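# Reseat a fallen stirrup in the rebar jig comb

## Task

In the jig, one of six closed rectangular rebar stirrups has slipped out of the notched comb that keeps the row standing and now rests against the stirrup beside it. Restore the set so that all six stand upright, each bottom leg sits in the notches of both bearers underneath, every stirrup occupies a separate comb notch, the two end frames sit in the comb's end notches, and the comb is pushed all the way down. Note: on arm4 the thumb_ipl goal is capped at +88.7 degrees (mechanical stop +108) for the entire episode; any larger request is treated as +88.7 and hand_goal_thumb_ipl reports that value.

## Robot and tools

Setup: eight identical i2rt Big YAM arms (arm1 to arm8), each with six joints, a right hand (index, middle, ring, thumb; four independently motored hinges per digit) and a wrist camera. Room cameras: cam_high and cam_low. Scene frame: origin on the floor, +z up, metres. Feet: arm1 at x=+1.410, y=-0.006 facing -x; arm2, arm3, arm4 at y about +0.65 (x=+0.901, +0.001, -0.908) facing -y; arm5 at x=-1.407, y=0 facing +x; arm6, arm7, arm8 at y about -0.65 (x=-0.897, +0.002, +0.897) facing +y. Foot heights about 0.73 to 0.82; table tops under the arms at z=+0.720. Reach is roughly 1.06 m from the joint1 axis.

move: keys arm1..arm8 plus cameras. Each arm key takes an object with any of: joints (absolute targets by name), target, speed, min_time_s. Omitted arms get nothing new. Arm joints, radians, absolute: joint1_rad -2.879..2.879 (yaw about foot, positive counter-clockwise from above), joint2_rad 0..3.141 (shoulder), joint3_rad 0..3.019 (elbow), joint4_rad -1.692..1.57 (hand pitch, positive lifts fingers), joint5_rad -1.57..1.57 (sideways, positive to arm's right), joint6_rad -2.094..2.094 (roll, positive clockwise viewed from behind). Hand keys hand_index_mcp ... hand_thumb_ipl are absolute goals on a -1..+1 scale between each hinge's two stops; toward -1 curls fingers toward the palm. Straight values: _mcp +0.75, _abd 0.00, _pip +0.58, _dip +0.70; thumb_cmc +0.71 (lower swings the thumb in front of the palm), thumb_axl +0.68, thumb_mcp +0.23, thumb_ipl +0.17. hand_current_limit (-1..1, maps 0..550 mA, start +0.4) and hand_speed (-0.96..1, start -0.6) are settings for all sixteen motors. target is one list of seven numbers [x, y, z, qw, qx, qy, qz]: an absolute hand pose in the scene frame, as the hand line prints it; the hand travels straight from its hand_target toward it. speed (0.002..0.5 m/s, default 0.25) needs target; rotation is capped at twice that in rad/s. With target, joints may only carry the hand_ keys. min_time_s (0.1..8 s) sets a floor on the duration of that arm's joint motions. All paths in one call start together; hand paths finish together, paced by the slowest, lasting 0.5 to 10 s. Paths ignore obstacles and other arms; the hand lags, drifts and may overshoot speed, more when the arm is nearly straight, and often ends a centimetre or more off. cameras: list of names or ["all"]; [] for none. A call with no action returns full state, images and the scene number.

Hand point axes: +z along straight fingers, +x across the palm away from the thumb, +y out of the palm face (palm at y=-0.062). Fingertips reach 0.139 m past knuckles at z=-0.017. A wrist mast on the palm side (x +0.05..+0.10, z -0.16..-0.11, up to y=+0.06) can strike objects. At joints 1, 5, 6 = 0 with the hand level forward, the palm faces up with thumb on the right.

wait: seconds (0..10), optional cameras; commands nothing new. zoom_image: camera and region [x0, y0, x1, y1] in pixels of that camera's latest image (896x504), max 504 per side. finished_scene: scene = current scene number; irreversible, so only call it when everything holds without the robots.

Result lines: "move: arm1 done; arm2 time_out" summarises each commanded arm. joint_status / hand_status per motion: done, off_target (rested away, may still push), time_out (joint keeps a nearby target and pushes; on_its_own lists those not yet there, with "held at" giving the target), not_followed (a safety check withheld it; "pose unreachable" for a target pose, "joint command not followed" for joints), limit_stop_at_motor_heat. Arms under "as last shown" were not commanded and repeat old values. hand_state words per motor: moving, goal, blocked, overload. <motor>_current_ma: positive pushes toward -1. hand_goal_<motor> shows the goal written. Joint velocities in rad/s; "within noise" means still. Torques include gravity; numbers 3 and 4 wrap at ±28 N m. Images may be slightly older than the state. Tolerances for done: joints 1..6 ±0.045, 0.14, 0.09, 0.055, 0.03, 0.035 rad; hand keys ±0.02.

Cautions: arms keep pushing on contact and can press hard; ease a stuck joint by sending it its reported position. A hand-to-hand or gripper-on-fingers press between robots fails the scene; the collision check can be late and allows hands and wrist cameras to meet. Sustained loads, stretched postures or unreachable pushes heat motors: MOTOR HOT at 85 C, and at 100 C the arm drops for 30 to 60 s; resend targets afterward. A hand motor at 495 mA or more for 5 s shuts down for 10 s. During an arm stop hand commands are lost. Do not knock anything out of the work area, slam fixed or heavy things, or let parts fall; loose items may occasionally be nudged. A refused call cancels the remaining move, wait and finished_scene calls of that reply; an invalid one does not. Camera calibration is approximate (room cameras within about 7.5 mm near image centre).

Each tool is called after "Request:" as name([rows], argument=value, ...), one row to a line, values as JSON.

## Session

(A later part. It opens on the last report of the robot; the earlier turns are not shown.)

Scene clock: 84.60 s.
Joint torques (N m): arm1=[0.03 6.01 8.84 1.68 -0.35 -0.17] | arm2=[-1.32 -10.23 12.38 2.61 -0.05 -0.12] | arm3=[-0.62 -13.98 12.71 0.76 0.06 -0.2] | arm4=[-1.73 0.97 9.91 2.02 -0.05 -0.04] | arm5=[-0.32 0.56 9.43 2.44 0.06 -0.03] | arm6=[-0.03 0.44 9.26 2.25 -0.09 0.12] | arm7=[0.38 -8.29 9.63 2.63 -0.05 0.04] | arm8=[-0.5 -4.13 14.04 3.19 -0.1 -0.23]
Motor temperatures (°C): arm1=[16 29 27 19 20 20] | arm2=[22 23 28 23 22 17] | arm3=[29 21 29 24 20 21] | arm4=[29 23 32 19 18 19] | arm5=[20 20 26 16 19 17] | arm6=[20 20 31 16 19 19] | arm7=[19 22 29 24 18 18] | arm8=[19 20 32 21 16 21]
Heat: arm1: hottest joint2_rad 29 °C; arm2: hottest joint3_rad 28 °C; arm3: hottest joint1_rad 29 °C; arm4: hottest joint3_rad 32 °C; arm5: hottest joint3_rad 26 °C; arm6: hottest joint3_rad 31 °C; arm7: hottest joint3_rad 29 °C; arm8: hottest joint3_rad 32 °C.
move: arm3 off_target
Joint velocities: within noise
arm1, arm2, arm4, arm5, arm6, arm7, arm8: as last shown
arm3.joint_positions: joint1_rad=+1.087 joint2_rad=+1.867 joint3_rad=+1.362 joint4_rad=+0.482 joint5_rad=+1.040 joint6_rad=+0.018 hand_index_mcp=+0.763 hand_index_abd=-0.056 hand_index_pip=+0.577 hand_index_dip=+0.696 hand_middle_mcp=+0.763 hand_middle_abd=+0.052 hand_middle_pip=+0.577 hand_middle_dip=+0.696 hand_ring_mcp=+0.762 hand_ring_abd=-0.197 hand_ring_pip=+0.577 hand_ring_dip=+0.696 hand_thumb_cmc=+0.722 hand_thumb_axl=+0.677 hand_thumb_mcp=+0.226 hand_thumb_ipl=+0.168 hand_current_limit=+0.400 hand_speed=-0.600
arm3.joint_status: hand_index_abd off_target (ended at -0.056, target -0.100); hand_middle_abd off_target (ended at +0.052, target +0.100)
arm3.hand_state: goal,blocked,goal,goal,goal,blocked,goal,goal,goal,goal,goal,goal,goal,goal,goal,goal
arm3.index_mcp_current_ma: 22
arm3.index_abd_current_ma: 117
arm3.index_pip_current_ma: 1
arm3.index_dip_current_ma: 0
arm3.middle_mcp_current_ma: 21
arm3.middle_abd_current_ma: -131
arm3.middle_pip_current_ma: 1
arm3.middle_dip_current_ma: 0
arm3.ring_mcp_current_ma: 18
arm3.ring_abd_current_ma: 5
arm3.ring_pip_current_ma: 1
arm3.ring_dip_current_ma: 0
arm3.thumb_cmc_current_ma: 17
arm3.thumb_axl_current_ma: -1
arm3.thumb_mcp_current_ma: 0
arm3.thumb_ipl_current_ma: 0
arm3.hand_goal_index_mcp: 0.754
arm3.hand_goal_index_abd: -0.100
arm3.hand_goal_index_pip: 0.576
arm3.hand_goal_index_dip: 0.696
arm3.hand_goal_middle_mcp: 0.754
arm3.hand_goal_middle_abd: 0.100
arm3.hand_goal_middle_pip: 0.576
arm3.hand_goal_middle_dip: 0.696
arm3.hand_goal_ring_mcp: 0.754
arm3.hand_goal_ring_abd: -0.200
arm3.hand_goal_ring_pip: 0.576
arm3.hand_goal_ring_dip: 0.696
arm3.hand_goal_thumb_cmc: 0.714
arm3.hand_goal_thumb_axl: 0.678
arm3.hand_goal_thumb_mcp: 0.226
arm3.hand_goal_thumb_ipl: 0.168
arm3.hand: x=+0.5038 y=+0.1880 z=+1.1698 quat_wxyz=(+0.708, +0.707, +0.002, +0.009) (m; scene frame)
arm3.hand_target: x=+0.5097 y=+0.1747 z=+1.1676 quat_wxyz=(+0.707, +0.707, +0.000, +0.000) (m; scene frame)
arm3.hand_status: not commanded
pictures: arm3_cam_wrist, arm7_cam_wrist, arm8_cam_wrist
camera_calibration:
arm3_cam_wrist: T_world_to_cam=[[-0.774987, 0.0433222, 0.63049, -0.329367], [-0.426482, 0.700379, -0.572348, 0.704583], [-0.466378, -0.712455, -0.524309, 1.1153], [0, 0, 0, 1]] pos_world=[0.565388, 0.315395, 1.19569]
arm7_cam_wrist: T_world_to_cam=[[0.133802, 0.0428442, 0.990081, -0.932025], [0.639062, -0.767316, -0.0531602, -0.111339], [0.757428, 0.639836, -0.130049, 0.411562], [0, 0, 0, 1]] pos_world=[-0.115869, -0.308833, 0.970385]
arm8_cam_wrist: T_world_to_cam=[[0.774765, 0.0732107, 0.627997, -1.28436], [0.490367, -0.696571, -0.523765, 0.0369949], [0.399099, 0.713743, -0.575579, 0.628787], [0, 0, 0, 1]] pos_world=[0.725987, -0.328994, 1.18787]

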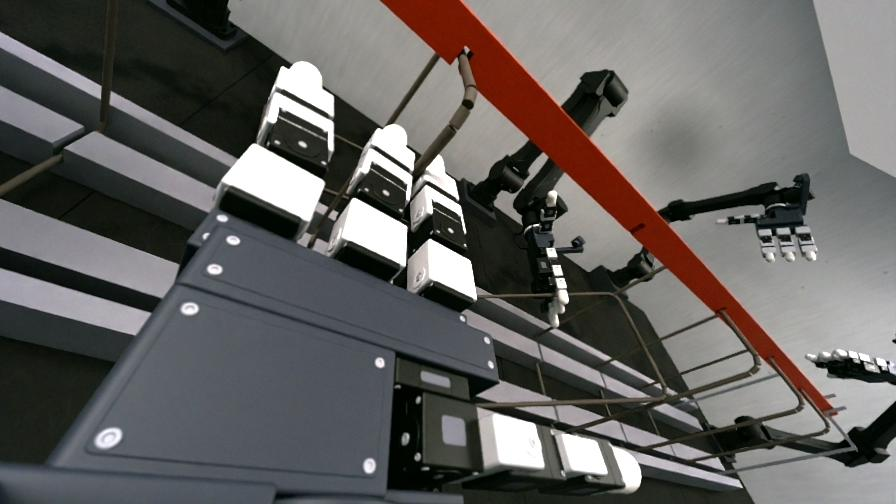

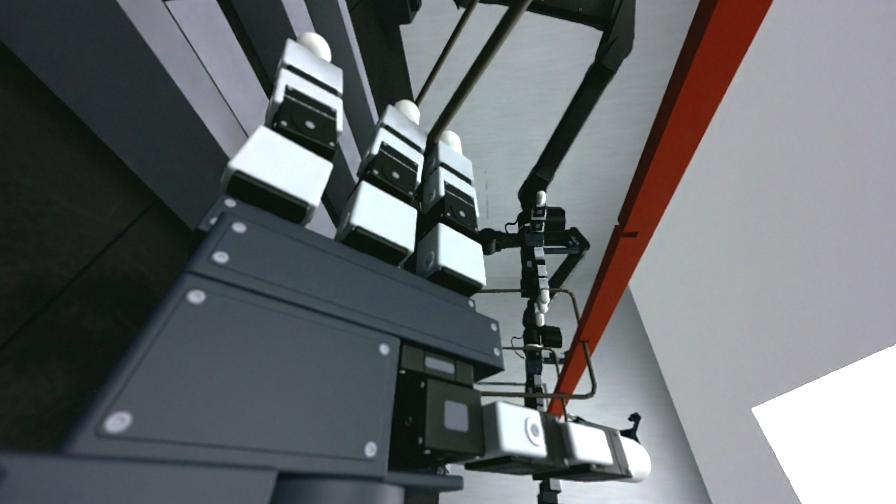

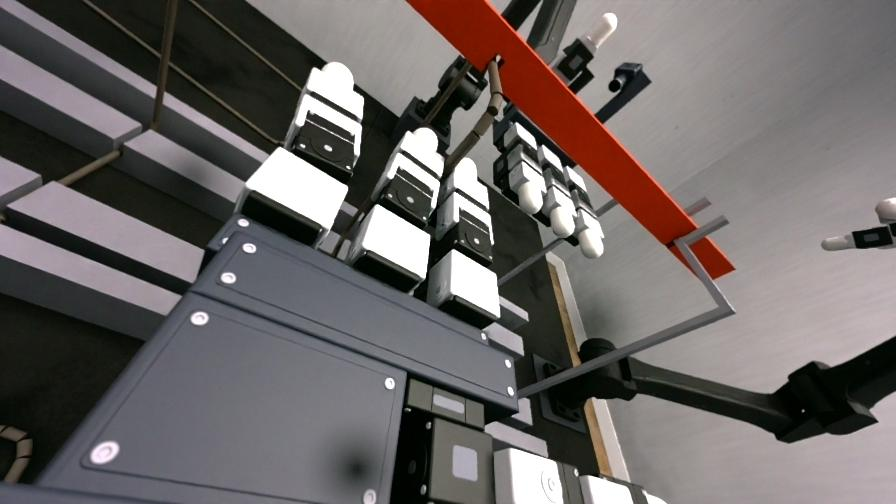

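Request:
move(arm7={"target": [-0.025, -0.181, 1.036, 0.2418, -0.2418, 0.6645, 0.6645], "speed": 0.06})

Request:
move(arm7={"target": [0.025, -0.181, 1.0695, 0.1711, -0.1711, 0.6861, 0.6861], "speed": 0.06}, cameras=["arm3_cam_wrist", "arm7_cam_wrist", "cam_high"])

Request:
zoom_image(camera="arm7_cam_wrist", region=[340, 0, 700, 300])

Request:
zoom_image(camera="arm3_cam_wrist", region=[460, 140, 860, 460])

Request:
zoom_image(camera="cam_high", region=[350, 130, 550, 300])

Scene clock: 89.00 s.
Joint torques (N m): arm1=[0.56 5.3 8.84 1.72 -0.3 -0.09] | arm2=[-1.38 -10.29 12.37 2.63 -0.05 -0.13] | arm3=[-0.62 -13.92 12.71 0.77 0.06 -0.2] | arm4=[-1.14 1.08 9.62 2.17 0.01 -0.05] | arm5=[-0.32 0.56 9.42 2.44 0.06 -0.03] | arm6=[-0.03 0.44 9.25 2.25 -0.09 0.12] | arm7=[-2.49 -10.58 11.28 2.71 0.16 0.22] | arm8=[-0.56 -4.13 14.05 3.19 -0.09 -0.23]
Motor temperatures (°C): arm1=[16 29 27 19 20 20] | arm2=[22 23 28 23 22 17] | arm3=[29 21 29 24 19 21] | arm4=[29 23 32 19 18 19] | arm5=[20 20 26 16 19 17] | arm6=[20 20 31 16 19 19] | arm7=[19 22 29 24 18 18] | arm8=[19 20 32 21 16 21]
Heat: arm1: hottest joint2_rad 29 °C; arm2: hottest joint3_rad 28 °C; arm3: hottest joint1_rad 29 °C; arm4: hottest joint3_rad 32 °C; arm5: hottest joint3_rad 26 °C; arm6: hottest joint3_rad 31 °C; arm7: hottest joint3_rad 29 °C; arm8: hottest joint3_rad 32 °C.
move: arm7 off_target
Joint velocities: within noise
arm1, arm2, arm3, arm4, arm5, arm6, arm8: as last shown
arm7.joint_positions: joint1_rad=+0.035 joint2_rad=+1.410 joint3_rad=+0.346 joint4_rad=+0.971 joint5_rad=-0.034 joint6_rad=-0.726 hand_index_mcp=+0.761 hand_index_abd=-0.034 hand_index_pip=+0.577 hand_index_dip=+0.696 hand_middle_mcp=+0.765 hand_middle_abd=+0.028 hand_middle_pip=+0.578 hand_middle_dip=+0.696 hand_ring_mcp=+0.760 hand_ring_abd=-0.200 hand_ring_pip=+0.577 hand_ring_dip=+0.696 hand_thumb_cmc=+0.720 hand_thumb_axl=+0.677 hand_thumb_mcp=+0.226 hand_thumb_ipl=+0.168 hand_current_limit=+0.400 hand_speed=-0.600
arm7.joint_status: not commanded
arm7.hand_state: goal,blocked,goal,goal,goal,blocked,goal,goal,goal,goal,goal,goal,goal,goal,goal,goal
arm7.index_mcp_current_ma: 30
arm7.index_abd_current_ma: 259
arm7.index_pip_current_ma: 3
arm7.index_dip_current_ma: 0
arm7.middle_mcp_current_ma: 48
arm7.middle_abd_current_ma: -284
arm7.middle_pip_current_ma: 9
arm7.middle_dip_current_ma: 0
arm7.ring_mcp_current_ma: 26
arm7.ring_abd_current_ma: -1
arm7.ring_pip_current_ma: 3
arm7.ring_dip_current_ma: 0
arm7.thumb_cmc_current_ma: 23
arm7.thumb_axl_current_ma: -3
arm7.thumb_mcp_current_ma: -1
arm7.thumb_ipl_current_ma: -1
arm7.hand_goal_index_mcp: 0.754
arm7.hand_goal_index_abd: -0.100
arm7.hand_goal_index_pip: 0.576
arm7.hand_goal_index_dip: 0.696
arm7.hand_goal_middle_mcp: 0.754
arm7.hand_goal_middle_abd: 0.100
arm7.hand_goal_middle_pip: 0.576
arm7.hand_goal_middle_dip: 0.696
arm7.hand_goal_ring_mcp: 0.754
arm7.hand_goal_ring_abd: -0.200
arm7.hand_goal_ring_pip: 0.576
arm7.hand_goal_ring_dip: 0.696
arm7.hand_goal_thumb_cmc: 0.714
arm7.hand_goal_thumb_axl: 0.678
arm7.hand_goal_thumb_mcp: 0.226
arm7.hand_goal_thumb_ipl: 0.168
arm7.hand: x=-0.0404 y=-0.1924 z=+1.0004 quat_wxyz=(+0.227, -0.269, +0.684, +0.640) (m; scene frame)
arm7.hand_target: x=-0.0253 y=-0.1833 z=+1.0358 quat_wxyz=(+0.242, -0.242, +0.664, +0.665) (m; scene frame)
arm7.hand_status: off_target (0.040 m and 5.0 deg from the pose sent, 0.056 m and 5.4 deg at the start)
pictures: none

Scene clock: 91.43 s.
Joint torques (N m): arm1=[0.73 6.18 8.77 1.66 -0.3 -0.11] | arm2=[-1.38 -10.23 12.34 2.62 -0.05 -0.12] | arm3=[-0.67 -13.92 12.71 0.77 0.06 -0.2] | arm4=[-0.97 1.26 9.69 2.04 0 -0.1] | arm5=[-0.32 0.56 9.43 2.44 0.06 -0.03] | arm6=[-0.03 0.44 9.25 2.24 -0.09 0.12] | arm7=[-3.02 -8.94 13.34 2.21 0.38 0.23] | arm8=[-0.56 -4.13 14.04 3.14 -0.09 -0.24]
Motor temperatures (°C): arm1=[16 29 27 19 20 20] | arm2=[22 23 28 23 22 17] | arm3=[29 22 29 24 19 21] | arm4=[29 23 32 19 18 19] | arm5=[20 20 26 16 19 17] | arm6=[20 20 31 16 19 19] | arm7=[19 22 29 24 18 17] | arm8=[19 20 32 21 16 21]
Heat: arm1: hottest joint2_rad 29 °C; arm2: hottest joint3_rad 28 °C; arm3: hottest joint1_rad 29 °C; arm4: hottest joint3_rad 32 °C; arm5: hottest joint3_rad 26 °C; arm6: hottest joint3_rad 31 °C; arm7: hottest joint3_rad 29 °C; arm8: hottest joint3_rad 32 °C.
move: arm7 off_target
Joint velocities: within noise
arm1, arm2, arm3, arm8: as last shown
arm4.joint_positions: joint1_rad=-0.137 joint2_rad=+0.623 joint3_rad=+1.403 joint4_rad=-1.257 joint5_rad=+0.038 joint6_rad=+1.030 hand_index_mcp=+0.755 hand_index_abd=+0.000 hand_index_pip=+0.577 hand_index_dip=+0.696 hand_middle_mcp=+0.755 hand_middle_abd=+0.000 hand_middle_pip=+0.577 hand_middle_dip=+0.696 hand_ring_mcp=+0.755 hand_ring_abd=+0.000 hand_ring_pip=+0.577 hand_ring_dip=+0.696 hand_thumb_cmc=+0.715 hand_thumb_axl=+0.677 hand_thumb_mcp=+0.226 hand_thumb_ipl=+0.168 hand_current_limit=+0.400 hand_speed=-0.600
arm4.joint_status: not commanded
arm4.hand_state: goal,goal,goal,goal,goal,goal,goal,goal,goal,goal,goal,goal,goal,goal,goal,goal
arm4.index_mcp_current_ma: 5
arm4.index_abd_current_ma: 1
arm4.index_pip_current_ma: 2
arm4.index_dip_current_ma: 0
arm4.middle_mcp_current_ma: 4
arm4.middle_abd_current_ma: 1
arm4.middle_pip_current_ma: 2
arm4.middle_dip_current_ma: 0
arm4.ring_mcp_current_ma: 4
arm4.ring_abd_current_ma: 1
arm4.ring_pip_current_ma: 2
arm4.ring_dip_current_ma: 0
arm4.thumb_cmc_current_ma: 4
arm4.thumb_axl_current_ma: -3
arm4.thumb_mcp_current_ma: -1
arm4.thumb_ipl_current_ma: -1
arm4.hand_goal_index_mcp: 0.754
arm4.hand_goal_index_abd: 0.000
arm4.hand_goal_index_pip: 0.576
arm4.hand_goal_index_dip: 0.696
arm4.hand_goal_middle_mcp: 0.754
arm4.hand_goal_middle_abd: 0.000
arm4.hand_goal_middle_pip: 0.576
arm4.hand_goal_middle_dip: 0.696
arm4.hand_goal_ring_mcp: 0.754
arm4.hand_goal_ring_abd: 0.000
arm4.hand_goal_ring_pip: 0.576
arm4.hand_goal_ring_dip: 0.696
arm4.hand_goal_thumb_cmc: 0.714
arm4.hand_goal_thumb_axl: 0.678
arm4.hand_goal_thumb_mcp: 0.226
arm4.hand_goal_thumb_ipl: 0.168
arm4.hand: x=-1.0436 y=+0.4113 z=+1.3944 quat_wxyz=(+0.473, +0.703, -0.490, +0.206) (m; scene frame)
arm4.hand_target: x=-1.0431 y=+0.4154 z=+1.4086 quat_wxyz=(+0.485, +0.696, -0.485, +0.212) (m; scene frame)
arm4.hand_status: not commanded
arm5.joint_positions: joint1_rad=-0.432 joint2_rad=+0.645 joint3_rad=+1.439 joint4_rad=-1.339 joint5_rad=-0.024 joint6_rad=+1.060 hand_index_mcp=+0.755 hand_index_abd=+0.000 hand_index_pip=+0.577 hand_index_dip=+0.696 hand_middle_mcp=+0.755 hand_middle_abd=+0.000 hand_middle_pip=+0.577 hand_middle_dip=+0.696 hand_ring_mcp=+0.755 hand_ring_abd=+0.000 hand_ring_pip=+0.577 hand_ring_dip=+0.696 hand_thumb_cmc=+0.715 hand_thumb_axl=+0.677 hand_thumb_mcp=+0.226 hand_thumb_ipl=+0.168 hand_current_limit=+0.400 hand_speed=-0.600
arm5.joint_status: not commanded
arm5.hand_state: goal,goal,goal,goal,goal,goal,goal,goal,goal,goal,goal,goal,goal,goal,goal,goal
arm5.index_mcp_current_ma: 2
arm5.index_abd_current_ma: 0
arm5.index_pip_current_ma: 1
arm5.index_dip_current_ma: 0
arm5.middle_mcp_current_ma: 2
arm5.middle_abd_current_ma: 0
arm5.middle_pip_current_ma: 1
arm5.middle_dip_current_ma: 0
arm5.ring_mcp_current_ma: 2
arm5.ring_abd_current_ma: 0
arm5.ring_pip_current_ma: 1
arm5.ring_dip_current_ma: 0
arm5.thumb_cmc_current_ma: 2
arm5.thumb_axl_current_ma: -1
arm5.thumb_mcp_current_ma: 0
arm5.thumb_ipl_current_ma: -1
arm5.hand_goal_index_mcp: 0.754
arm5.hand_goal_index_abd: 0.000
arm5.hand_goal_index_pip: 0.576
arm5.hand_goal_index_dip: 0.696
arm5.hand_goal_middle_mcp: 0.754
arm5.hand_goal_middle_abd: 0.000
arm5.hand_goal_middle_pip: 0.576
arm5.hand_goal_middle_dip: 0.696
arm5.hand_goal_ring_mcp: 0.754
arm5.hand_goal_ring_abd: 0.000
arm5.hand_goal_ring_pip: 0.576
arm5.hand_goal_ring_dip: 0.696
arm5.hand_goal_thumb_cmc: 0.714
arm5.hand_goal_thumb_axl: 0.678
arm5.hand_goal_thumb_mcp: 0.226
arm5.hand_goal_thumb_ipl: 0.168
arm5.hand: x=-1.2037 y=-0.1706 z=+1.3222 quat_wxyz=(+0.202, +0.869, +0.061, +0.447) (m; scene frame)
arm5.hand_target: x=-1.2070 y=-0.1693 z=+1.3377 quat_wxyz=(+0.209, +0.860, +0.061, +0.461) (m; scene frame)
arm5.hand_status: not commanded
arm6.joint_positions: joint1_rad=-0.427 joint2_rad=+0.616 joint3_rad=+1.414 joint4_rad=-1.179 joint5_rad=-0.072 joint6_rad=+1.122 hand_index_mcp=+0.754 hand_index_abd=+0.001 hand_index_pip=+0.577 hand_index_dip=+0.696 hand_middle_mcp=+0.754 hand_middle_abd=+0.001 hand_middle_pip=+0.577 hand_middle_dip=+0.696 hand_ring_mcp=+0.754 hand_ring_abd=+0.001 hand_ring_pip=+0.577 hand_ring_dip=+0.696 hand_thumb_cmc=+0.714 hand_thumb_axl=+0.677 hand_thumb_mcp=+0.226 hand_thumb_ipl=+0.168 hand_current_limit=+0.400 hand_speed=-0.600
arm6.joint_status: not commanded
arm6.hand_state: goal,goal,goal,goal,goal,goal,goal,goal,goal,goal,goal,goal,goal,goal,goal,goal
arm6.index_mcp_current_ma: 0
arm6.index_abd_current_ma: 0
arm6.index_pip_current_ma: 0
arm6.index_dip_current_ma: 0
arm6.middle_mcp_current_ma: 0
arm6.middle_abd_current_ma: 0
arm6.middle_pip_current_ma: 0
arm6.middle_dip_current_ma: 0
arm6.ring_mcp_current_ma: 0
arm6.ring_abd_current_ma: 0
arm6.ring_pip_current_ma: 0
arm6.ring_dip_current_ma: 0
arm6.thumb_cmc_current_ma: 0
arm6.thumb_axl_current_ma: 0
arm6.thumb_mcp_current_ma: 0
arm6.thumb_ipl_current_ma: 0
arm6.hand_goal_index_mcp: 0.754
arm6.hand_goal_index_abd: 0.000
arm6.hand_goal_index_pip: 0.576
arm6.hand_goal_index_dip: 0.696
arm6.hand_goal_middle_mcp: 0.754
arm6.hand_goal_middle_abd: 0.000
arm6.hand_goal_middle_pip: 0.576
arm6.hand_goal_middle_dip: 0.696
arm6.hand_goal_ring_mcp: 0.754
arm6.hand_goal_ring_abd: 0.000
arm6.hand_goal_ring_pip: 0.576
arm6.hand_goal_ring_dip: 0.696
arm6.hand_goal_thumb_cmc: 0.714
arm6.hand_goal_thumb_axl: 0.678
arm6.hand_goal_thumb_mcp: 0.226
arm6.hand_goal_thumb_ipl: 0.168
arm6.hand: x=-0.7181 y=-0.4521 z=+1.4107 quat_wxyz=(-0.228, +0.562, +0.607, +0.514) (m; scene frame)
arm6.hand_target: x=-0.7196 y=-0.4560 z=+1.4224 quat_wxyz=(-0.231, +0.557, +0.602, +0.524) (m; scene frame)
arm6.hand_status: not commanded
arm7.joint_positions: joint1_rad=-0.065 joint2_rad=+1.298 joint3_rad=+0.368 joint4_rad=+0.852 joint5_rad=-0.146 joint6_rad=-0.523 hand_index_mcp=+0.749 hand_index_abd=-0.034 hand_index_pip=+0.574 hand_index_dip=+0.696 hand_middle_mcp=+0.758 hand_middle_abd=+0.015 hand_middle_pip=+0.577 hand_middle_dip=+0.696 hand_ring_mcp=+0.760 hand_ring_abd=-0.200 hand_ring_pip=+0.577 hand_ring_dip=+0.696 hand_thumb_cmc=+0.720 hand_thumb_axl=+0.677 hand_thumb_mcp=+0.226 hand_thumb_ipl=+0.168 hand_current_limit=+0.400 hand_speed=-0.600
arm7.joint_status: not commanded
arm7.hand_state: goal,blocked,goal,goal,goal,blocked,goal,goal,goal,goal,goal,goal,goal,goal,goal,goal
arm7.index_mcp_current_ma: -20
arm7.index_abd_current_ma: 258
arm7.index_pip_current_ma: -8
arm7.index_dip_current_ma: 0
arm7.middle_mcp_current_ma: 17
arm7.middle_abd_current_ma: -338
arm7.middle_pip_current_ma: 2
arm7.middle_dip_current_ma: 0
arm7.ring_mcp_current_ma: 26
arm7.ring_abd_current_ma: -1
arm7.ring_pip_current_ma: 3
arm7.ring_dip_current_ma: 0
arm7.thumb_cmc_current_ma: 23
arm7.thumb_axl_current_ma: -3
arm7.thumb_mcp_current_ma: -1
arm7.thumb_ipl_current_ma: -1
arm7.hand_goal_index_mcp: 0.754
arm7.hand_goal_index_abd: -0.100
arm7.hand_goal_index_pip: 0.576
arm7.hand_goal_index_dip: 0.696
arm7.hand_goal_middle_mcp: 0.754
arm7.hand_goal_middle_abd: 0.100
arm7.hand_goal_middle_pip: 0.576
arm7.hand_goal_middle_dip: 0.696
arm7.hand_goal_ring_mcp: 0.754
arm7.hand_goal_ring_abd: -0.200
arm7.hand_goal_ring_pip: 0.576
arm7.hand_goal_ring_dip: 0.696
arm7.hand_goal_thumb_cmc: 0.714
arm7.hand_goal_thumb_axl: 0.678
arm7.hand_goal_thumb_mcp: 0.226
arm7.hand_goal_thumb_ipl: 0.168
arm7.hand: x=+0.0040 y=-0.1945 z=+1.0364 quat_wxyz=(+0.155, -0.198, +0.702, +0.666) (m; scene frame)
arm7.hand_target: x=+0.0244 y=-0.1839 z=+1.0693 quat_wxyz=(+0.171, -0.172, +0.686, +0.686) (m; scene frame)
arm7.hand_status: off_target (0.041 m and 4.6 deg from the pose sent, 0.096 m and 13.9 deg at the start)
pictures: arm3_cam_wrist, arm7_cam_wrist, cam_high
camera_calibration:
arm3_cam_wrist: T_world_to_cam=[[-0.774987, 0.0433222, 0.63049, -0.329367], [-0.426482, 0.700379, -0.572348, 0.704583], [-0.466378, -0.712455, -0.524309, 1.1153], [0, 0, 0, 1]] pos_world=[0.565388, 0.315395, 1.19569]
arm7_cam_wrist: T_world_to_cam=[[0.399893, 0.0839906, 0.912705, -0.899305], [0.632295, -0.746181, -0.208367, 0.0173148], [0.663543, 0.660423, -0.3515, 0.610548], [0, 0, 0, 1]] pos_world=[-0.056447, -0.314767, 1.03902]

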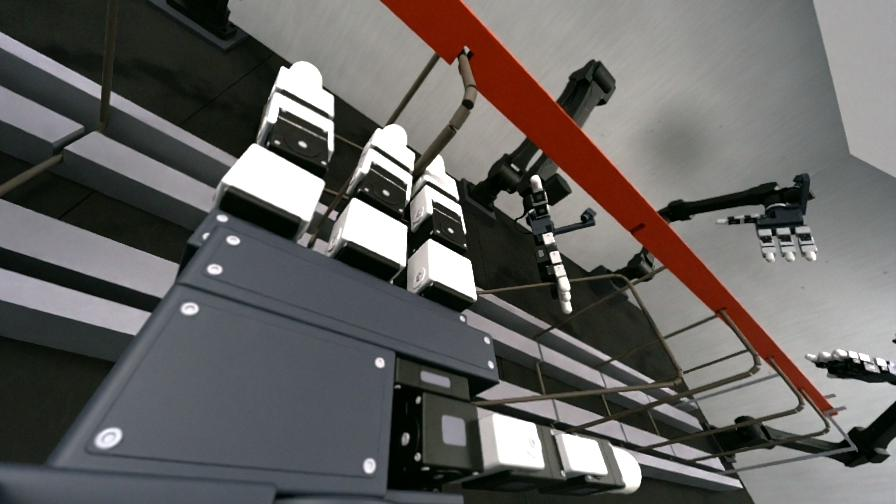

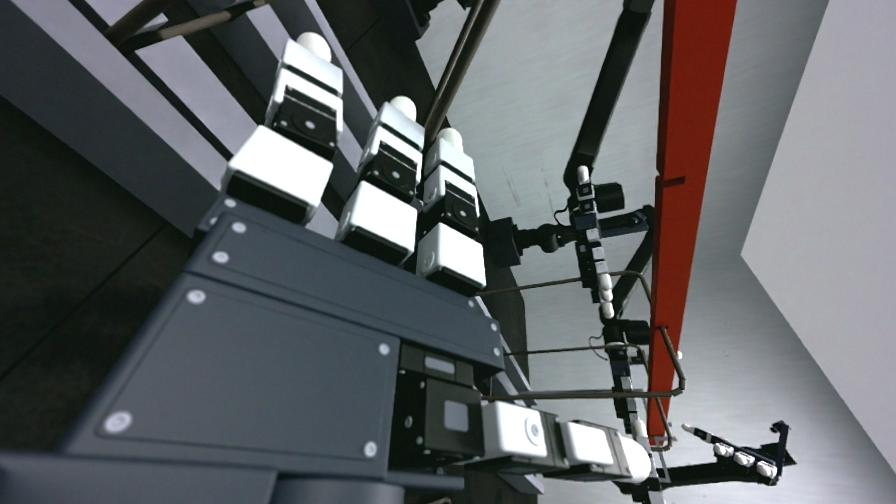

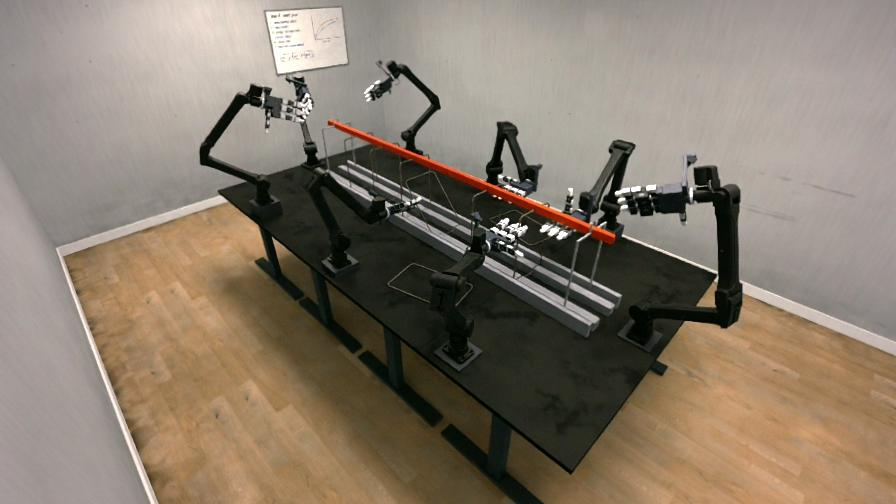

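Scaled by 1.400.

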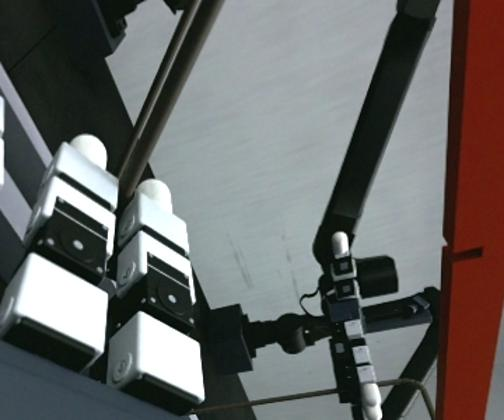

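Scaled by 1.260.

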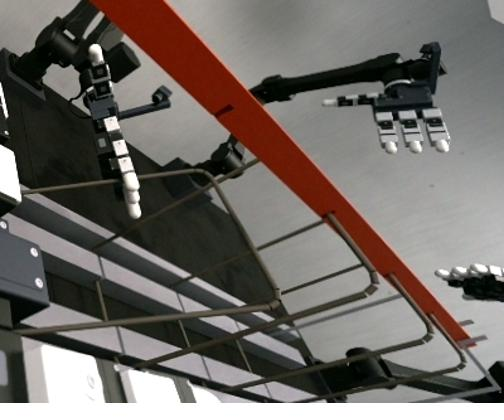

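Scaled by 2.520.

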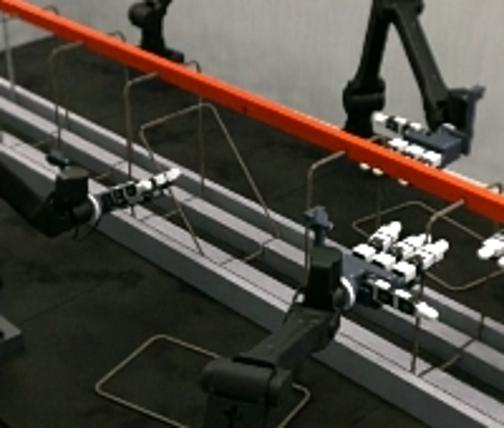

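Request:
zoom_image(camera="arm7_cam_wrist", region=[40, 0, 340, 200])

Request:
zoom_image(camera="arm3_cam_wrist", region=[460, 330, 700, 480])

Request:
zoom_image(camera="cam_high", region=[390, 160, 490, 250])

Scaled by 1.680.

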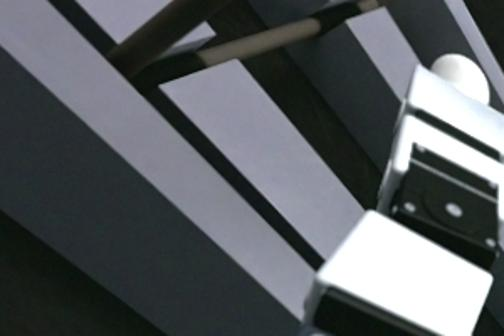

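Scaled by 2.100.

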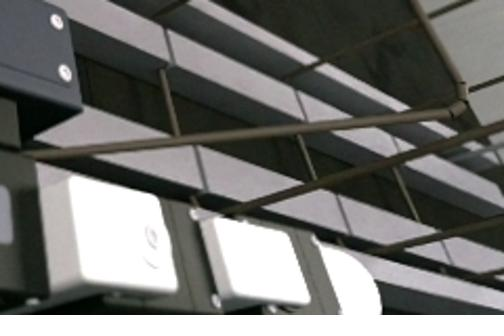

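Scaled by 5.040.

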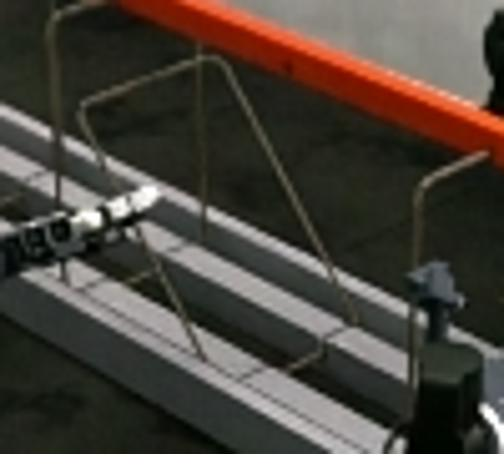

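Request:
move(arm7={"target": [0.060, -0.183, 1.090, 0.1570, -0.1489, 0.6720, 0.7081], "speed": 0.06}, cameras=["arm3_cam_wrist", "arm7_cam_wrist", "cam_high"])

Request:
zoom_image(camera="cam_high", region=[390, 160, 490, 250])

Request:
zoom_image(camera="arm7_cam_wrist", region=[340, 0, 700, 300])

Scene clock: 97.57 s.
Joint torques (N m): arm1=[-0.15 6.18 8.68 1.77 -0.34 -0.17] | arm2=[-1.32 -10.29 12.37 2.61 -0.04 -0.11] | arm3=[-0.67 -13.98 12.7 0.77 0.06 -0.21] | arm4=[-0.85 1.55 9.81 1.88 0.03 -0.06] | arm5=[-0.38 0.56 9.43 2.44 0.06 -0.03] | arm6=[-0.03 0.5 9.24 2.25 -0.09 0.12] | arm7=[-2.37 -7.88 13.71 3.11 0.25 0.19] | arm8=[-0.56 -4.01 14.02 3.17 -0.09 -0.23]
Motor temperatures (°C): arm1=[16 29 26 19 20 20] | arm2=[22 23 29 23 22 17] | arm3=[29 22 29 23 19 21] | arm4=[29 23 32 19 18 19] | arm5=[20 20 26 16 19 17] | arm6=[20 20 31 16 19 19] | arm7=[19 22 30 24 18 17] | arm8=[19 20 33 21 16 21]
Heat: arm1: hottest joint2_rad 29 °C; arm2: hottest joint3_rad 29 °C; arm3: hottest joint1_rad 29 °C; arm4: hottest joint3_rad 32 °C; arm5: hottest joint3_rad 26 °C; arm6: hottest joint3_rad 31 °C; arm7: hottest joint3_rad 30 °C; arm8: hottest joint3_rad 33 °C.
move: arm7 off_target
Joint velocities: within noise
arm1.joint_positions: joint1_rad=-0.255 joint2_rad=+0.577 joint3_rad=+1.767 joint4_rad=-1.583 joint5_rad=-0.468 joint6_rad=+0.886 hand_index_mcp=+0.755 hand_index_abd=+0.001 hand_index_pip=+0.577 hand_index_dip=+0.696 hand_middle_mcp=+0.755 hand_middle_abd=+0.001 hand_middle_pip=+0.577 hand_middle_dip=+0.696 hand_ring_mcp=+0.756 hand_ring_abd=+0.001 hand_ring_pip=+0.577 hand_ring_dip=+0.696 hand_thumb_cmc=+0.715 hand_thumb_axl=+0.677 hand_thumb_mcp=+0.226 hand_thumb_ipl=+0.168 hand_current_limit=+0.400 hand_speed=-0.600
arm1.joint_status: not commanded
arm1.hand_state: goal,goal,goal,goal,goal,goal,goal,goal,goal,goal,goal,goal,goal,goal,goal,goal
arm1.index_mcp_current_ma: 0
arm1.index_abd_current_ma: 0
arm1.index_pip_current_ma: 0
arm1.index_dip_current_ma: 0
arm1.middle_mcp_current_ma: 0
arm1.middle_abd_current_ma: 0
arm1.middle_pip_current_ma: 0
arm1.middle_dip_current_ma: 0
arm1.ring_mcp_current_ma: 0
arm1.ring_abd_current_ma: 0
arm1.ring_pip_current_ma: 0
arm1.ring_dip_current_ma: 0
arm1.thumb_cmc_current_ma: 0
arm1.thumb_axl_current_ma: 0
arm1.thumb_mcp_current_ma: 0
arm1.thumb_ipl_current_ma: 0
arm1.hand_goal_index_mcp: 0.754
arm1.hand_goal_index_abd: 0.000
arm1.hand_goal_index_pip: 0.576
arm1.hand_goal_index_dip: 0.696
arm1.hand_goal_middle_mcp: 0.754
arm1.hand_goal_middle_abd: 0.000
arm1.hand_goal_middle_pip: 0.576
arm1.hand_goal_middle_dip: 0.696
arm1.hand_goal_ring_mcp: 0.754
arm1.hand_goal_ring_abd: 0.000
arm1.hand_goal_ring_pip: 0.576
arm1.hand_goal_ring_dip: 0.696
arm1.hand_goal_thumb_cmc: 0.714
arm1.hand_goal_thumb_axl: 0.678
arm1.hand_goal_thumb_mcp: 0.226
arm1.hand_goal_thumb_ipl: 0.168
arm1.hand: x=+1.2665 y=+0.0303 z=+1.4081 quat_wxyz=(+0.568, +0.297, -0.764, -0.067) (m; scene frame)
arm1.hand_target: x=+1.2701 y=+0.0299 z=+1.4197 quat_wxyz=(+0.573, +0.298, -0.760, -0.075) (m; scene frame)
arm1.hand_status: not commanded
arm2, arm3, arm4, arm5, arm6, arm8: as last shown
arm7.joint_positions: joint1_rad=-0.166 joint2_rad=+1.288 joint3_rad=+0.396 joint4_rad=+0.856 joint5_rad=-0.237 joint6_rad=-0.456 hand_index_mcp=+0.746 hand_index_abd=-0.053 hand_index_pip=+0.572 hand_index_dip=+0.696 hand_middle_mcp=+0.753 hand_middle_abd=+0.015 hand_middle_pip=+0.573 hand_middle_dip=+0.696 hand_ring_mcp=+0.760 hand_ring_abd=-0.200 hand_ring_pip=+0.577 hand_ring_dip=+0.696 hand_thumb_cmc=+0.720 hand_thumb_axl=+0.677 hand_thumb_mcp=+0.226 hand_thumb_ipl=+0.168 hand_current_limit=+0.400 hand_speed=-0.600
arm7.joint_status: not commanded
arm7.hand_state: goal,blocked,goal,goal,goal,blocked,goal,goal,goal,goal,goal,goal,goal,goal,goal,goal
arm7.index_mcp_current_ma: -34
arm7.index_abd_current_ma: 182
arm7.index_pip_current_ma: -16
arm7.index_dip_current_ma: 0
arm7.middle_mcp_current_ma: -6
arm7.middle_abd_current_ma: -342
arm7.middle_pip_current_ma: -10
arm7.middle_dip_current_ma: 0
arm7.ring_mcp_current_ma: 26
arm7.ring_abd_current_ma: -1
arm7.ring_pip_current_ma: 3
arm7.ring_dip_current_ma: 0
arm7.thumb_cmc_current_ma: 23
arm7.thumb_axl_current_ma: -3
arm7.thumb_mcp_current_ma: -1
arm7.thumb_ipl_current_ma: -1
arm7.hand_goal_index_mcp: 0.754
arm7.hand_goal_index_abd: -0.100
arm7.hand_goal_index_pip: 0.576
arm7.hand_goal_index_dip: 0.696
arm7.hand_goal_middle_mcp: 0.754
arm7.hand_goal_middle_abd: 0.100
arm7.hand_goal_middle_pip: 0.576
arm7.hand_goal_middle_dip: 0.696
arm7.hand_goal_ring_mcp: 0.754
arm7.hand_goal_ring_abd: -0.200
arm7.hand_goal_ring_pip: 0.576
arm7.hand_goal_ring_dip: 0.696
arm7.hand_goal_thumb_cmc: 0.714
arm7.hand_goal_thumb_axl: 0.678
arm7.hand_goal_thumb_mcp: 0.226
arm7.hand_goal_thumb_ipl: 0.168
arm7.hand: x=+0.0415 y=-0.1943 z=+1.0562 quat_wxyz=(+0.140, -0.169, +0.695, +0.685) (m; scene frame)
arm7.hand_target: x=+0.0592 y=-0.1857 z=+1.0896 quat_wxyz=(+0.157, -0.149, +0.672, +0.708) (m; scene frame)
arm7.hand_status: off_target (0.040 m and 4.8 deg from the pose sent, 0.078 m and 8.1 deg at the start)
pictures: arm3_cam_wrist, arm7_cam_wrist, cam_high
camera_calibration:
arm3_cam_wrist: T_world_to_cam=[[-0.774987, 0.0433222, 0.63049, -0.329367], [-0.426482, 0.700379, -0.572348, 0.704583], [-0.466378, -0.712455, -0.524309, 1.1153], [0, 0, 0, 1]] pos_world=[0.565388, 0.315395, 1.19569]
arm7_cam_wrist: T_world_to_cam=[[0.45954, 0.0437155, 0.88708, -0.915631], [0.607056, -0.744524, -0.277787, 0.0724789], [0.648309, 0.666162, -0.368677, 0.6123], [0, 0, 0, 1]] pos_world=[-0.0201893, -0.313902, 1.05811]

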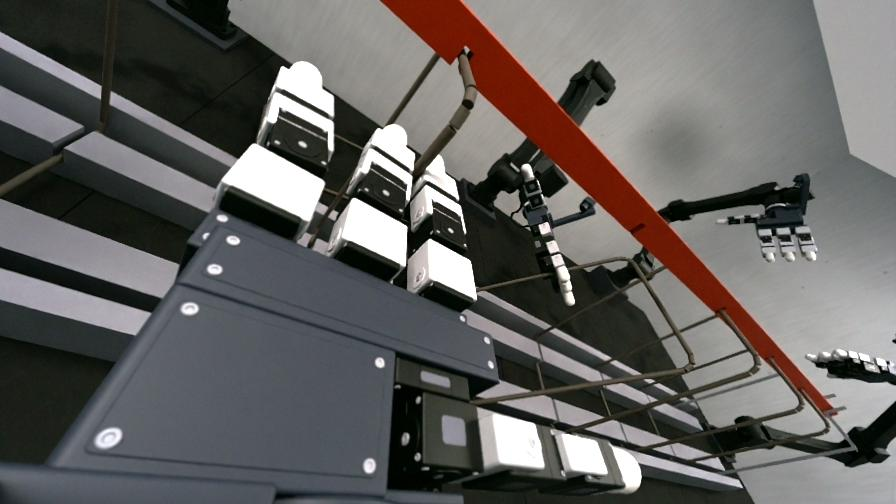

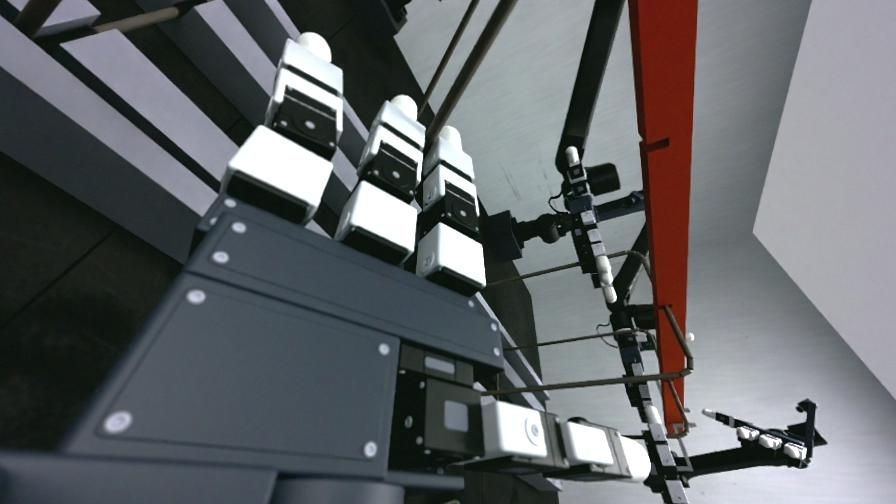

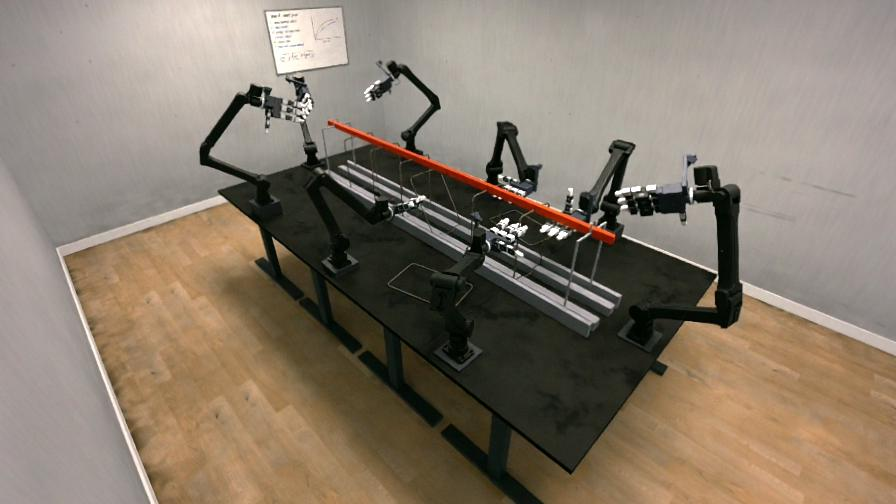

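Scaled by 5.040.

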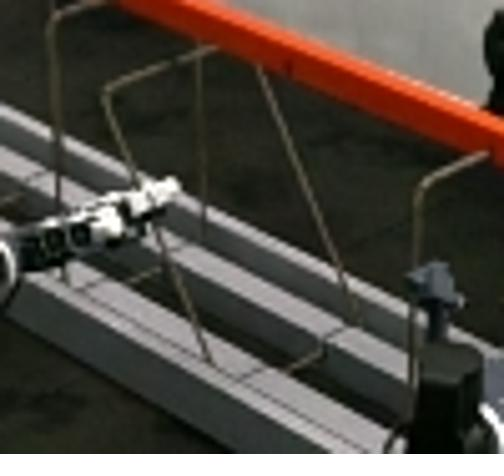

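Scaled by 1.400.

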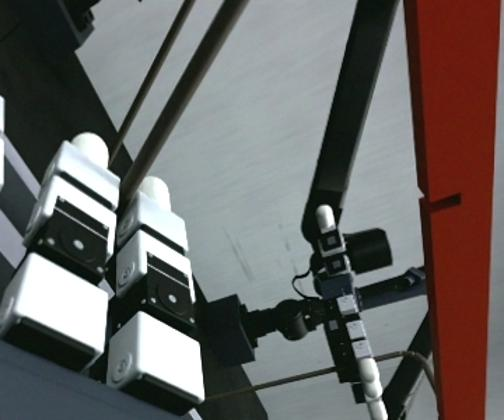

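Request:
move(arm2={"target": [0.915, 0.000, 1.235, 0.7071, 0.7071, 0, 0], "speed": 0.04}, cameras=["arm2_cam_wrist", "arm8_cam_wrist"])

Request:
zoom_image(camera="arm8_cam_wrist", region=[480, 80, 780, 330])

Request:
zoom_image(camera="arm2_cam_wrist", region=[280, 0, 680, 330])

Scene clock: 100.17 s.
Joint torques (N m): arm1=[-0.32 5.3 8.75 1.85 -0.32 -0.11] | arm2=[-1.38 -12.92 12.67 2.59 -0.04 -0.12] | arm3=[-0.67 -13.98 12.71 0.76 0.06 -0.2] | arm4=[-1.67 1.55 9.62 1.99 -0.06 -0.02] | arm5=[-0.38 0.62 9.43 2.44 0.06 -0.03] | arm6=[-0.03 0.5 9.24 2.25 -0.08 0.12] | arm7=[-2.43 -7.94 13.71 3.02 0.26 0.2] | arm8=[-0.5 -4.07 14.08 3.17 -0.09 -0.23]
Motor temperatures (°C): arm1=[16 29 26 19 19 20] | arm2=[22 23 29 23 22 17] | arm3=[29 22 29 23 19 21] | arm4=[29 23 32 19 18 19] | arm5=[20 20 26 16 19 17] | arm6=[20 20 31 16 19 19] | arm7=[19 22 30 24 18 17] | arm8=[19 20 33 21 16 21]
Heat: arm1: hottest joint2_rad 29 °C; arm2: hottest joint3_rad 29 °C; arm3: hottest joint1_rad 29 °C; arm4: hottest joint3_rad 32 °C; arm5: hottest joint3_rad 26 °C; arm6: hottest joint3_rad 31 °C; arm7: hottest joint3_rad 30 °C; arm8: hottest joint3_rad 33 °C.
move: arm2 off_target
Joint velocities: within noise
arm1, arm3, arm4, arm5, arm6, arm7, arm8: as last shown
arm2.joint_positions: joint1_rad=+0.086 joint2_rad=+1.532 joint3_rad=+0.959 joint4_rad=+0.513 joint5_rad=+0.071 joint6_rad=+0.024 hand_index_mcp=+0.762 hand_index_abd=+0.001 hand_index_pip=+0.577 hand_index_dip=+0.696 hand_middle_mcp=+0.762 hand_middle_abd=+0.001 hand_middle_pip=+0.577 hand_middle_dip=+0.696 hand_ring_mcp=+0.762 hand_ring_abd=+0.001 hand_ring_pip=+0.577 hand_ring_dip=+0.696 hand_thumb_cmc=-0.566 hand_thumb_axl=+0.677 hand_thumb_mcp=+0.226 hand_thumb_ipl=+0.168 hand_current_limit=+0.400 hand_speed=-0.600
arm2.joint_status: not commanded
arm2.hand_state: goal,goal,goal,goal,goal,goal,goal,goal,goal,goal,goal,goal,goal,goal,goal,goal
arm2.index_mcp_current_ma: 1
arm2.index_abd_current_ma: 0
arm2.index_pip_current_ma: 0
arm2.index_dip_current_ma: 0
arm2.middle_mcp_current_ma: 2
arm2.middle_abd_current_ma: 0
arm2.middle_pip_current_ma: 0
arm2.middle_dip_current_ma: 0
arm2.ring_mcp_current_ma: 1
arm2.ring_abd_current_ma: 0
arm2.ring_pip_current_ma: 0
arm2.ring_dip_current_ma: 0
arm2.thumb_cmc_current_ma: 0
arm2.thumb_axl_current_ma: 0
arm2.thumb_mcp_current_ma: 0
arm2.thumb_ipl_current_ma: 0
arm2.hand_goal_index_mcp: 0.754
arm2.hand_goal_index_abd: 0.000
arm2.hand_goal_index_pip: 0.576
arm2.hand_goal_index_dip: 0.696
arm2.hand_goal_middle_mcp: 0.754
arm2.hand_goal_middle_abd: 0.000
arm2.hand_goal_middle_pip: 0.576
arm2.hand_goal_middle_dip: 0.696
arm2.hand_goal_ring_mcp: 0.754
arm2.hand_goal_ring_abd: 0.000
arm2.hand_goal_ring_pip: 0.576
arm2.hand_goal_ring_dip: 0.696
arm2.hand_goal_thumb_cmc: -0.570
arm2.hand_goal_thumb_axl: 0.678
arm2.hand_goal_thumb_mcp: 0.226
arm2.hand_goal_thumb_ipl: 0.168
arm2.hand: x=+0.9226 y=+0.0067 z=+1.1979 quat_wxyz=(+0.687, +0.727, +0.002, +0.007) (m; scene frame)
arm2.hand_target: x=+0.9151 y=+0.0026 z=+1.2348 quat_wxyz=(+0.707, +0.707, +0.000, +0.000) (m; scene frame)
arm2.hand_status: off_target (0.038 m and 3.4 deg from the pose sent, 0.049 m and 1.6 deg at the start)
arm7.hand: x=+0.0416 y=-0.1943 z=+1.0562 quat_wxyz=(+0.140, -0.169, +0.695, +0.685) (m; scene frame)
arm7.hand_target: x=+0.0593 y=-0.1857 z=+1.0896 quat_wxyz=(+0.157, -0.149, +0.672, +0.708) (m; scene frame)
pictures: arm2_cam_wrist, arm8_cam_wrist
camera_calibration:
arm2_cam_wrist: T_world_to_cam=[[-0.756809, -0.0610124, 0.650782, -0.0472894], [-0.478425, 0.730097, -0.487923, 0.97884], [-0.445364, -0.680615, -0.581734, 1.24177], [0, 0, 0, 1]] pos_world=[0.985554, 0.127636, 1.23076]
arm8_cam_wrist: T_world_to_cam=[[0.774765, 0.0732107, 0.627997, -1.28436], [0.490367, -0.696571, -0.523765, 0.0369949], [0.399099, 0.713743, -0.575579, 0.628787], [0, 0, 0, 1]] pos_world=[0.725987, -0.328994, 1.18787]

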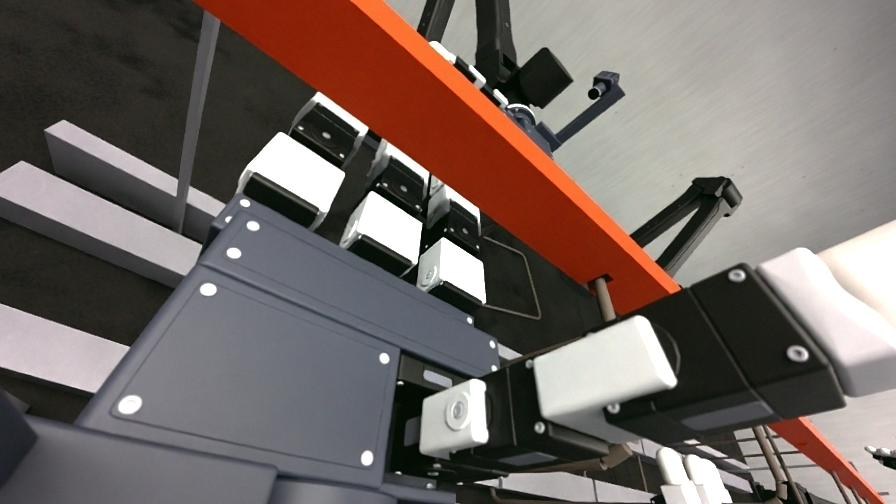

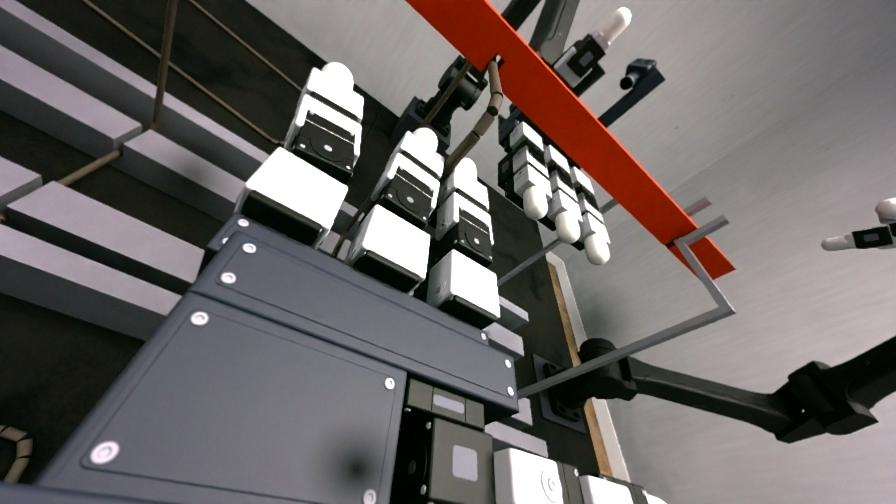

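Scaled by 1.680.

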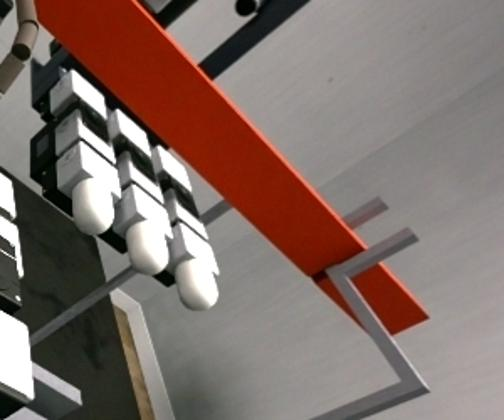

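Scaled by 1.260.

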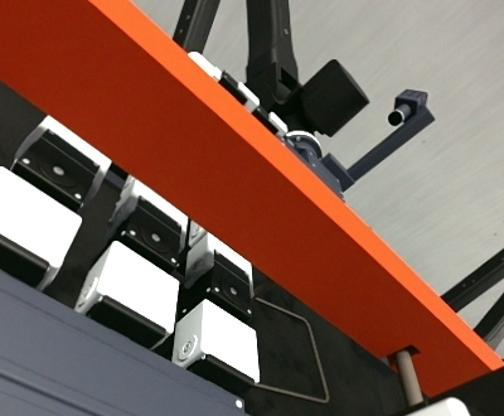

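Request:
move(arm2={"target": [0.913, 0.000, 1.262, 0.7314, 0.6820, 0, 0], "speed": 0.04}, cameras=["arm2_cam_wrist", "arm8_cam_wrist"])

Request:
zoom_image(camera="arm8_cam_wrist", region=[480, 80, 780, 330])

Scene clock: 103.20 s.
Joint torques (N m): arm1=[-0.15 5.77 8.77 1.83 -0.33 -0.12] | arm2=[-1.49 -12.63 13.22 3.92 -0.04 -0.09] | arm3=[-0.62 -13.98 12.71 0.76 0.06 -0.2] | arm4=[-1.08 1.14 9.58 2.22 -0.01 -0.09] | arm5=[-0.26 0.56 9.43 2.44 0.06 -0.03] | arm6=[-0.03 0.5 9.25 2.24 -0.09 0.12] | arm7=[-2.67 -7.82 13.72 3.04 0.24 0.2] | arm8=[-0.56 -4.07 14.05 3.21 -0.1 -0.24]
Motor temperatures (°C): arm1=[16 29 26 19 19 20] | arm2=[22 23 29 23 22 17] | arm3=[29 22 29 23 19 21] | arm4=[29 23 32 19 18 19] | arm5=[20 20 26 16 19 17] | arm6=[20 20 32 16 19 19] | arm7=[19 22 30 24 18 17] | arm8=[19 20 34 21 16 21]
Heat: arm1: hottest joint2_rad 29 °C; arm2: hottest joint3_rad 29 °C; arm3: hottest joint1_rad 29 °C; arm4: hottest joint3_rad 32 °C; arm5: hottest joint3_rad 26 °C; arm6: hottest joint3_rad 32 °C; arm7: hottest joint3_rad 30 °C; arm8: hottest joint3_rad 34 °C.
move: arm2 off_target
Joint velocities: within noise
arm1, arm3, arm4, arm5, arm6, arm7, arm8: as last shown
arm2.joint_positions: joint1_rad=+0.081 joint2_rad=+1.529 joint3_rad=+0.982 joint4_rad=+0.525 joint5_rad=+0.067 joint6_rad=+0.016 hand_index_mcp=+0.762 hand_index_abd=+0.001 hand_index_pip=+0.577 hand_index_dip=+0.696 hand_middle_mcp=+0.762 hand_middle_abd=+0.001 hand_middle_pip=+0.577 hand_middle_dip=+0.696 hand_ring_mcp=+0.764 hand_ring_abd=+0.001 hand_ring_pip=+0.577 hand_ring_dip=+0.696 hand_thumb_cmc=-0.567 hand_thumb_axl=+0.677 hand_thumb_mcp=+0.226 hand_thumb_ipl=+0.168 hand_current_limit=+0.400 hand_speed=-0.600
arm2.joint_status: not commanded
arm2.hand_state: goal,goal,goal,goal,goal,goal,goal,goal,goal,goal,goal,goal,goal,goal,goal,goal
arm2.index_mcp_current_ma: 1
arm2.index_abd_current_ma: 0
arm2.index_pip_current_ma: 0
arm2.index_dip_current_ma: 0
arm2.middle_mcp_current_ma: 2
arm2.middle_abd_current_ma: 0
arm2.middle_pip_current_ma: 0
arm2.middle_dip_current_ma: 0
arm2.ring_mcp_current_ma: 2
arm2.ring_abd_current_ma: 0
arm2.ring_pip_current_ma: 0
arm2.ring_dip_current_ma: 0
arm2.thumb_cmc_current_ma: 0
arm2.thumb_axl_current_ma: 0
arm2.thumb_mcp_current_ma: 0
arm2.thumb_ipl_current_ma: 0
arm2.hand_goal_index_mcp: 0.754
arm2.hand_goal_index_abd: 0.000
arm2.hand_goal_index_pip: 0.576
arm2.hand_goal_index_dip: 0.696
arm2.hand_goal_middle_mcp: 0.754
arm2.hand_goal_middle_abd: 0.000
arm2.hand_goal_middle_pip: 0.576
arm2.hand_goal_middle_dip: 0.696
arm2.hand_goal_ring_mcp: 0.754
arm2.hand_goal_ring_abd: 0.000
arm2.hand_goal_ring_pip: 0.576
arm2.hand_goal_ring_dip: 0.696
arm2.hand_goal_thumb_cmc: -0.570
arm2.hand_goal_thumb_axl: 0.678
arm2.hand_goal_thumb_mcp: 0.226
arm2.hand_goal_thumb_ipl: 0.168
arm2.hand: x=+0.9211 y=+0.0053 z=+1.2162 quat_wxyz=(+0.700, +0.714, +0.003, +0.005) (m; scene frame)
arm2.hand_target: x=+0.9131 y=+0.0036 z=+1.2610 quat_wxyz=(+0.731, +0.682, +0.000, +0.000) (m; scene frame)
arm2.hand_status: off_target (0.047 m and 5.2 deg from the pose sent, 0.065 m and 7.3 deg at the start)
pictures: arm2_cam_wrist, arm8_cam_wrist
camera_calibration:
arm2_cam_wrist: T_world_to_cam=[[-0.753945, -0.0366364, 0.655915, -0.0694142], [-0.480854, 0.711061, -0.513003, 1.0209], [-0.447601, -0.702175, -0.553717, 1.21893], [0, 0, 0, 1]] pos_world=[0.984165, 0.127436, 1.2442]
arm8_cam_wrist: T_world_to_cam=[[0.774765, 0.0732107, 0.627997, -1.28436], [0.490367, -0.696571, -0.523765, 0.0369949], [0.399099, 0.713743, -0.575579, 0.628787], [0, 0, 0, 1]] pos_world=[0.725987, -0.328994, 1.18787]

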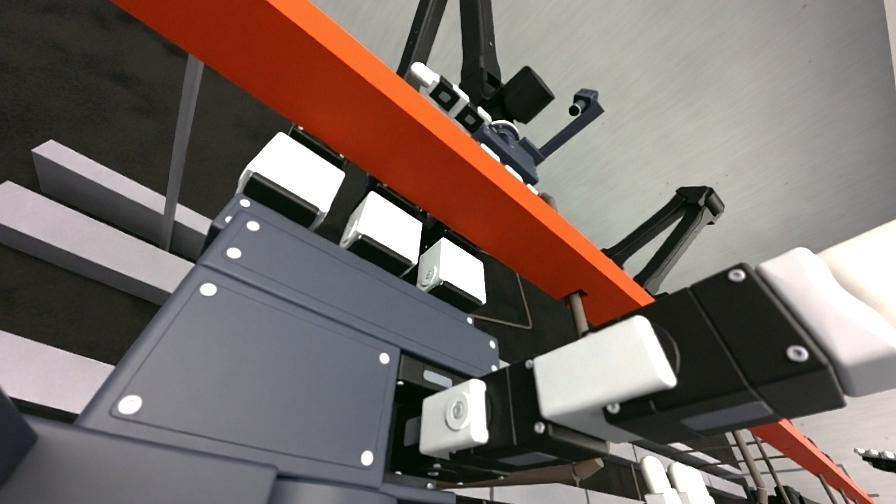

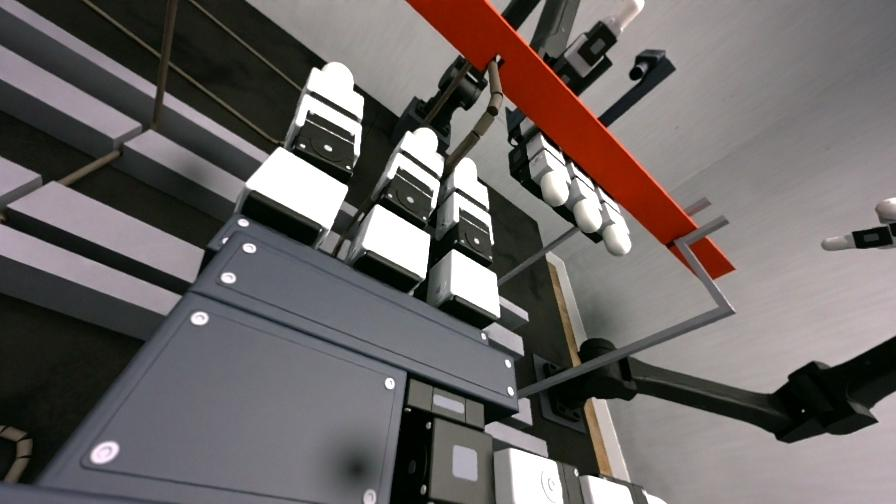

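Scaled by 1.680.

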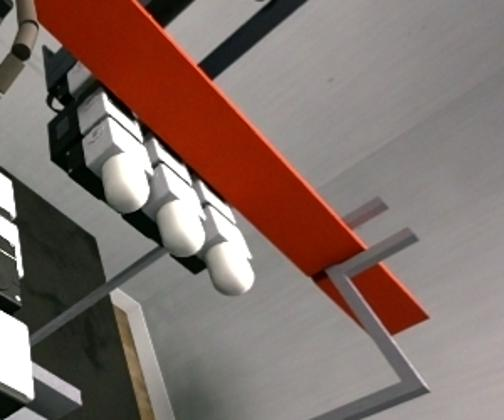

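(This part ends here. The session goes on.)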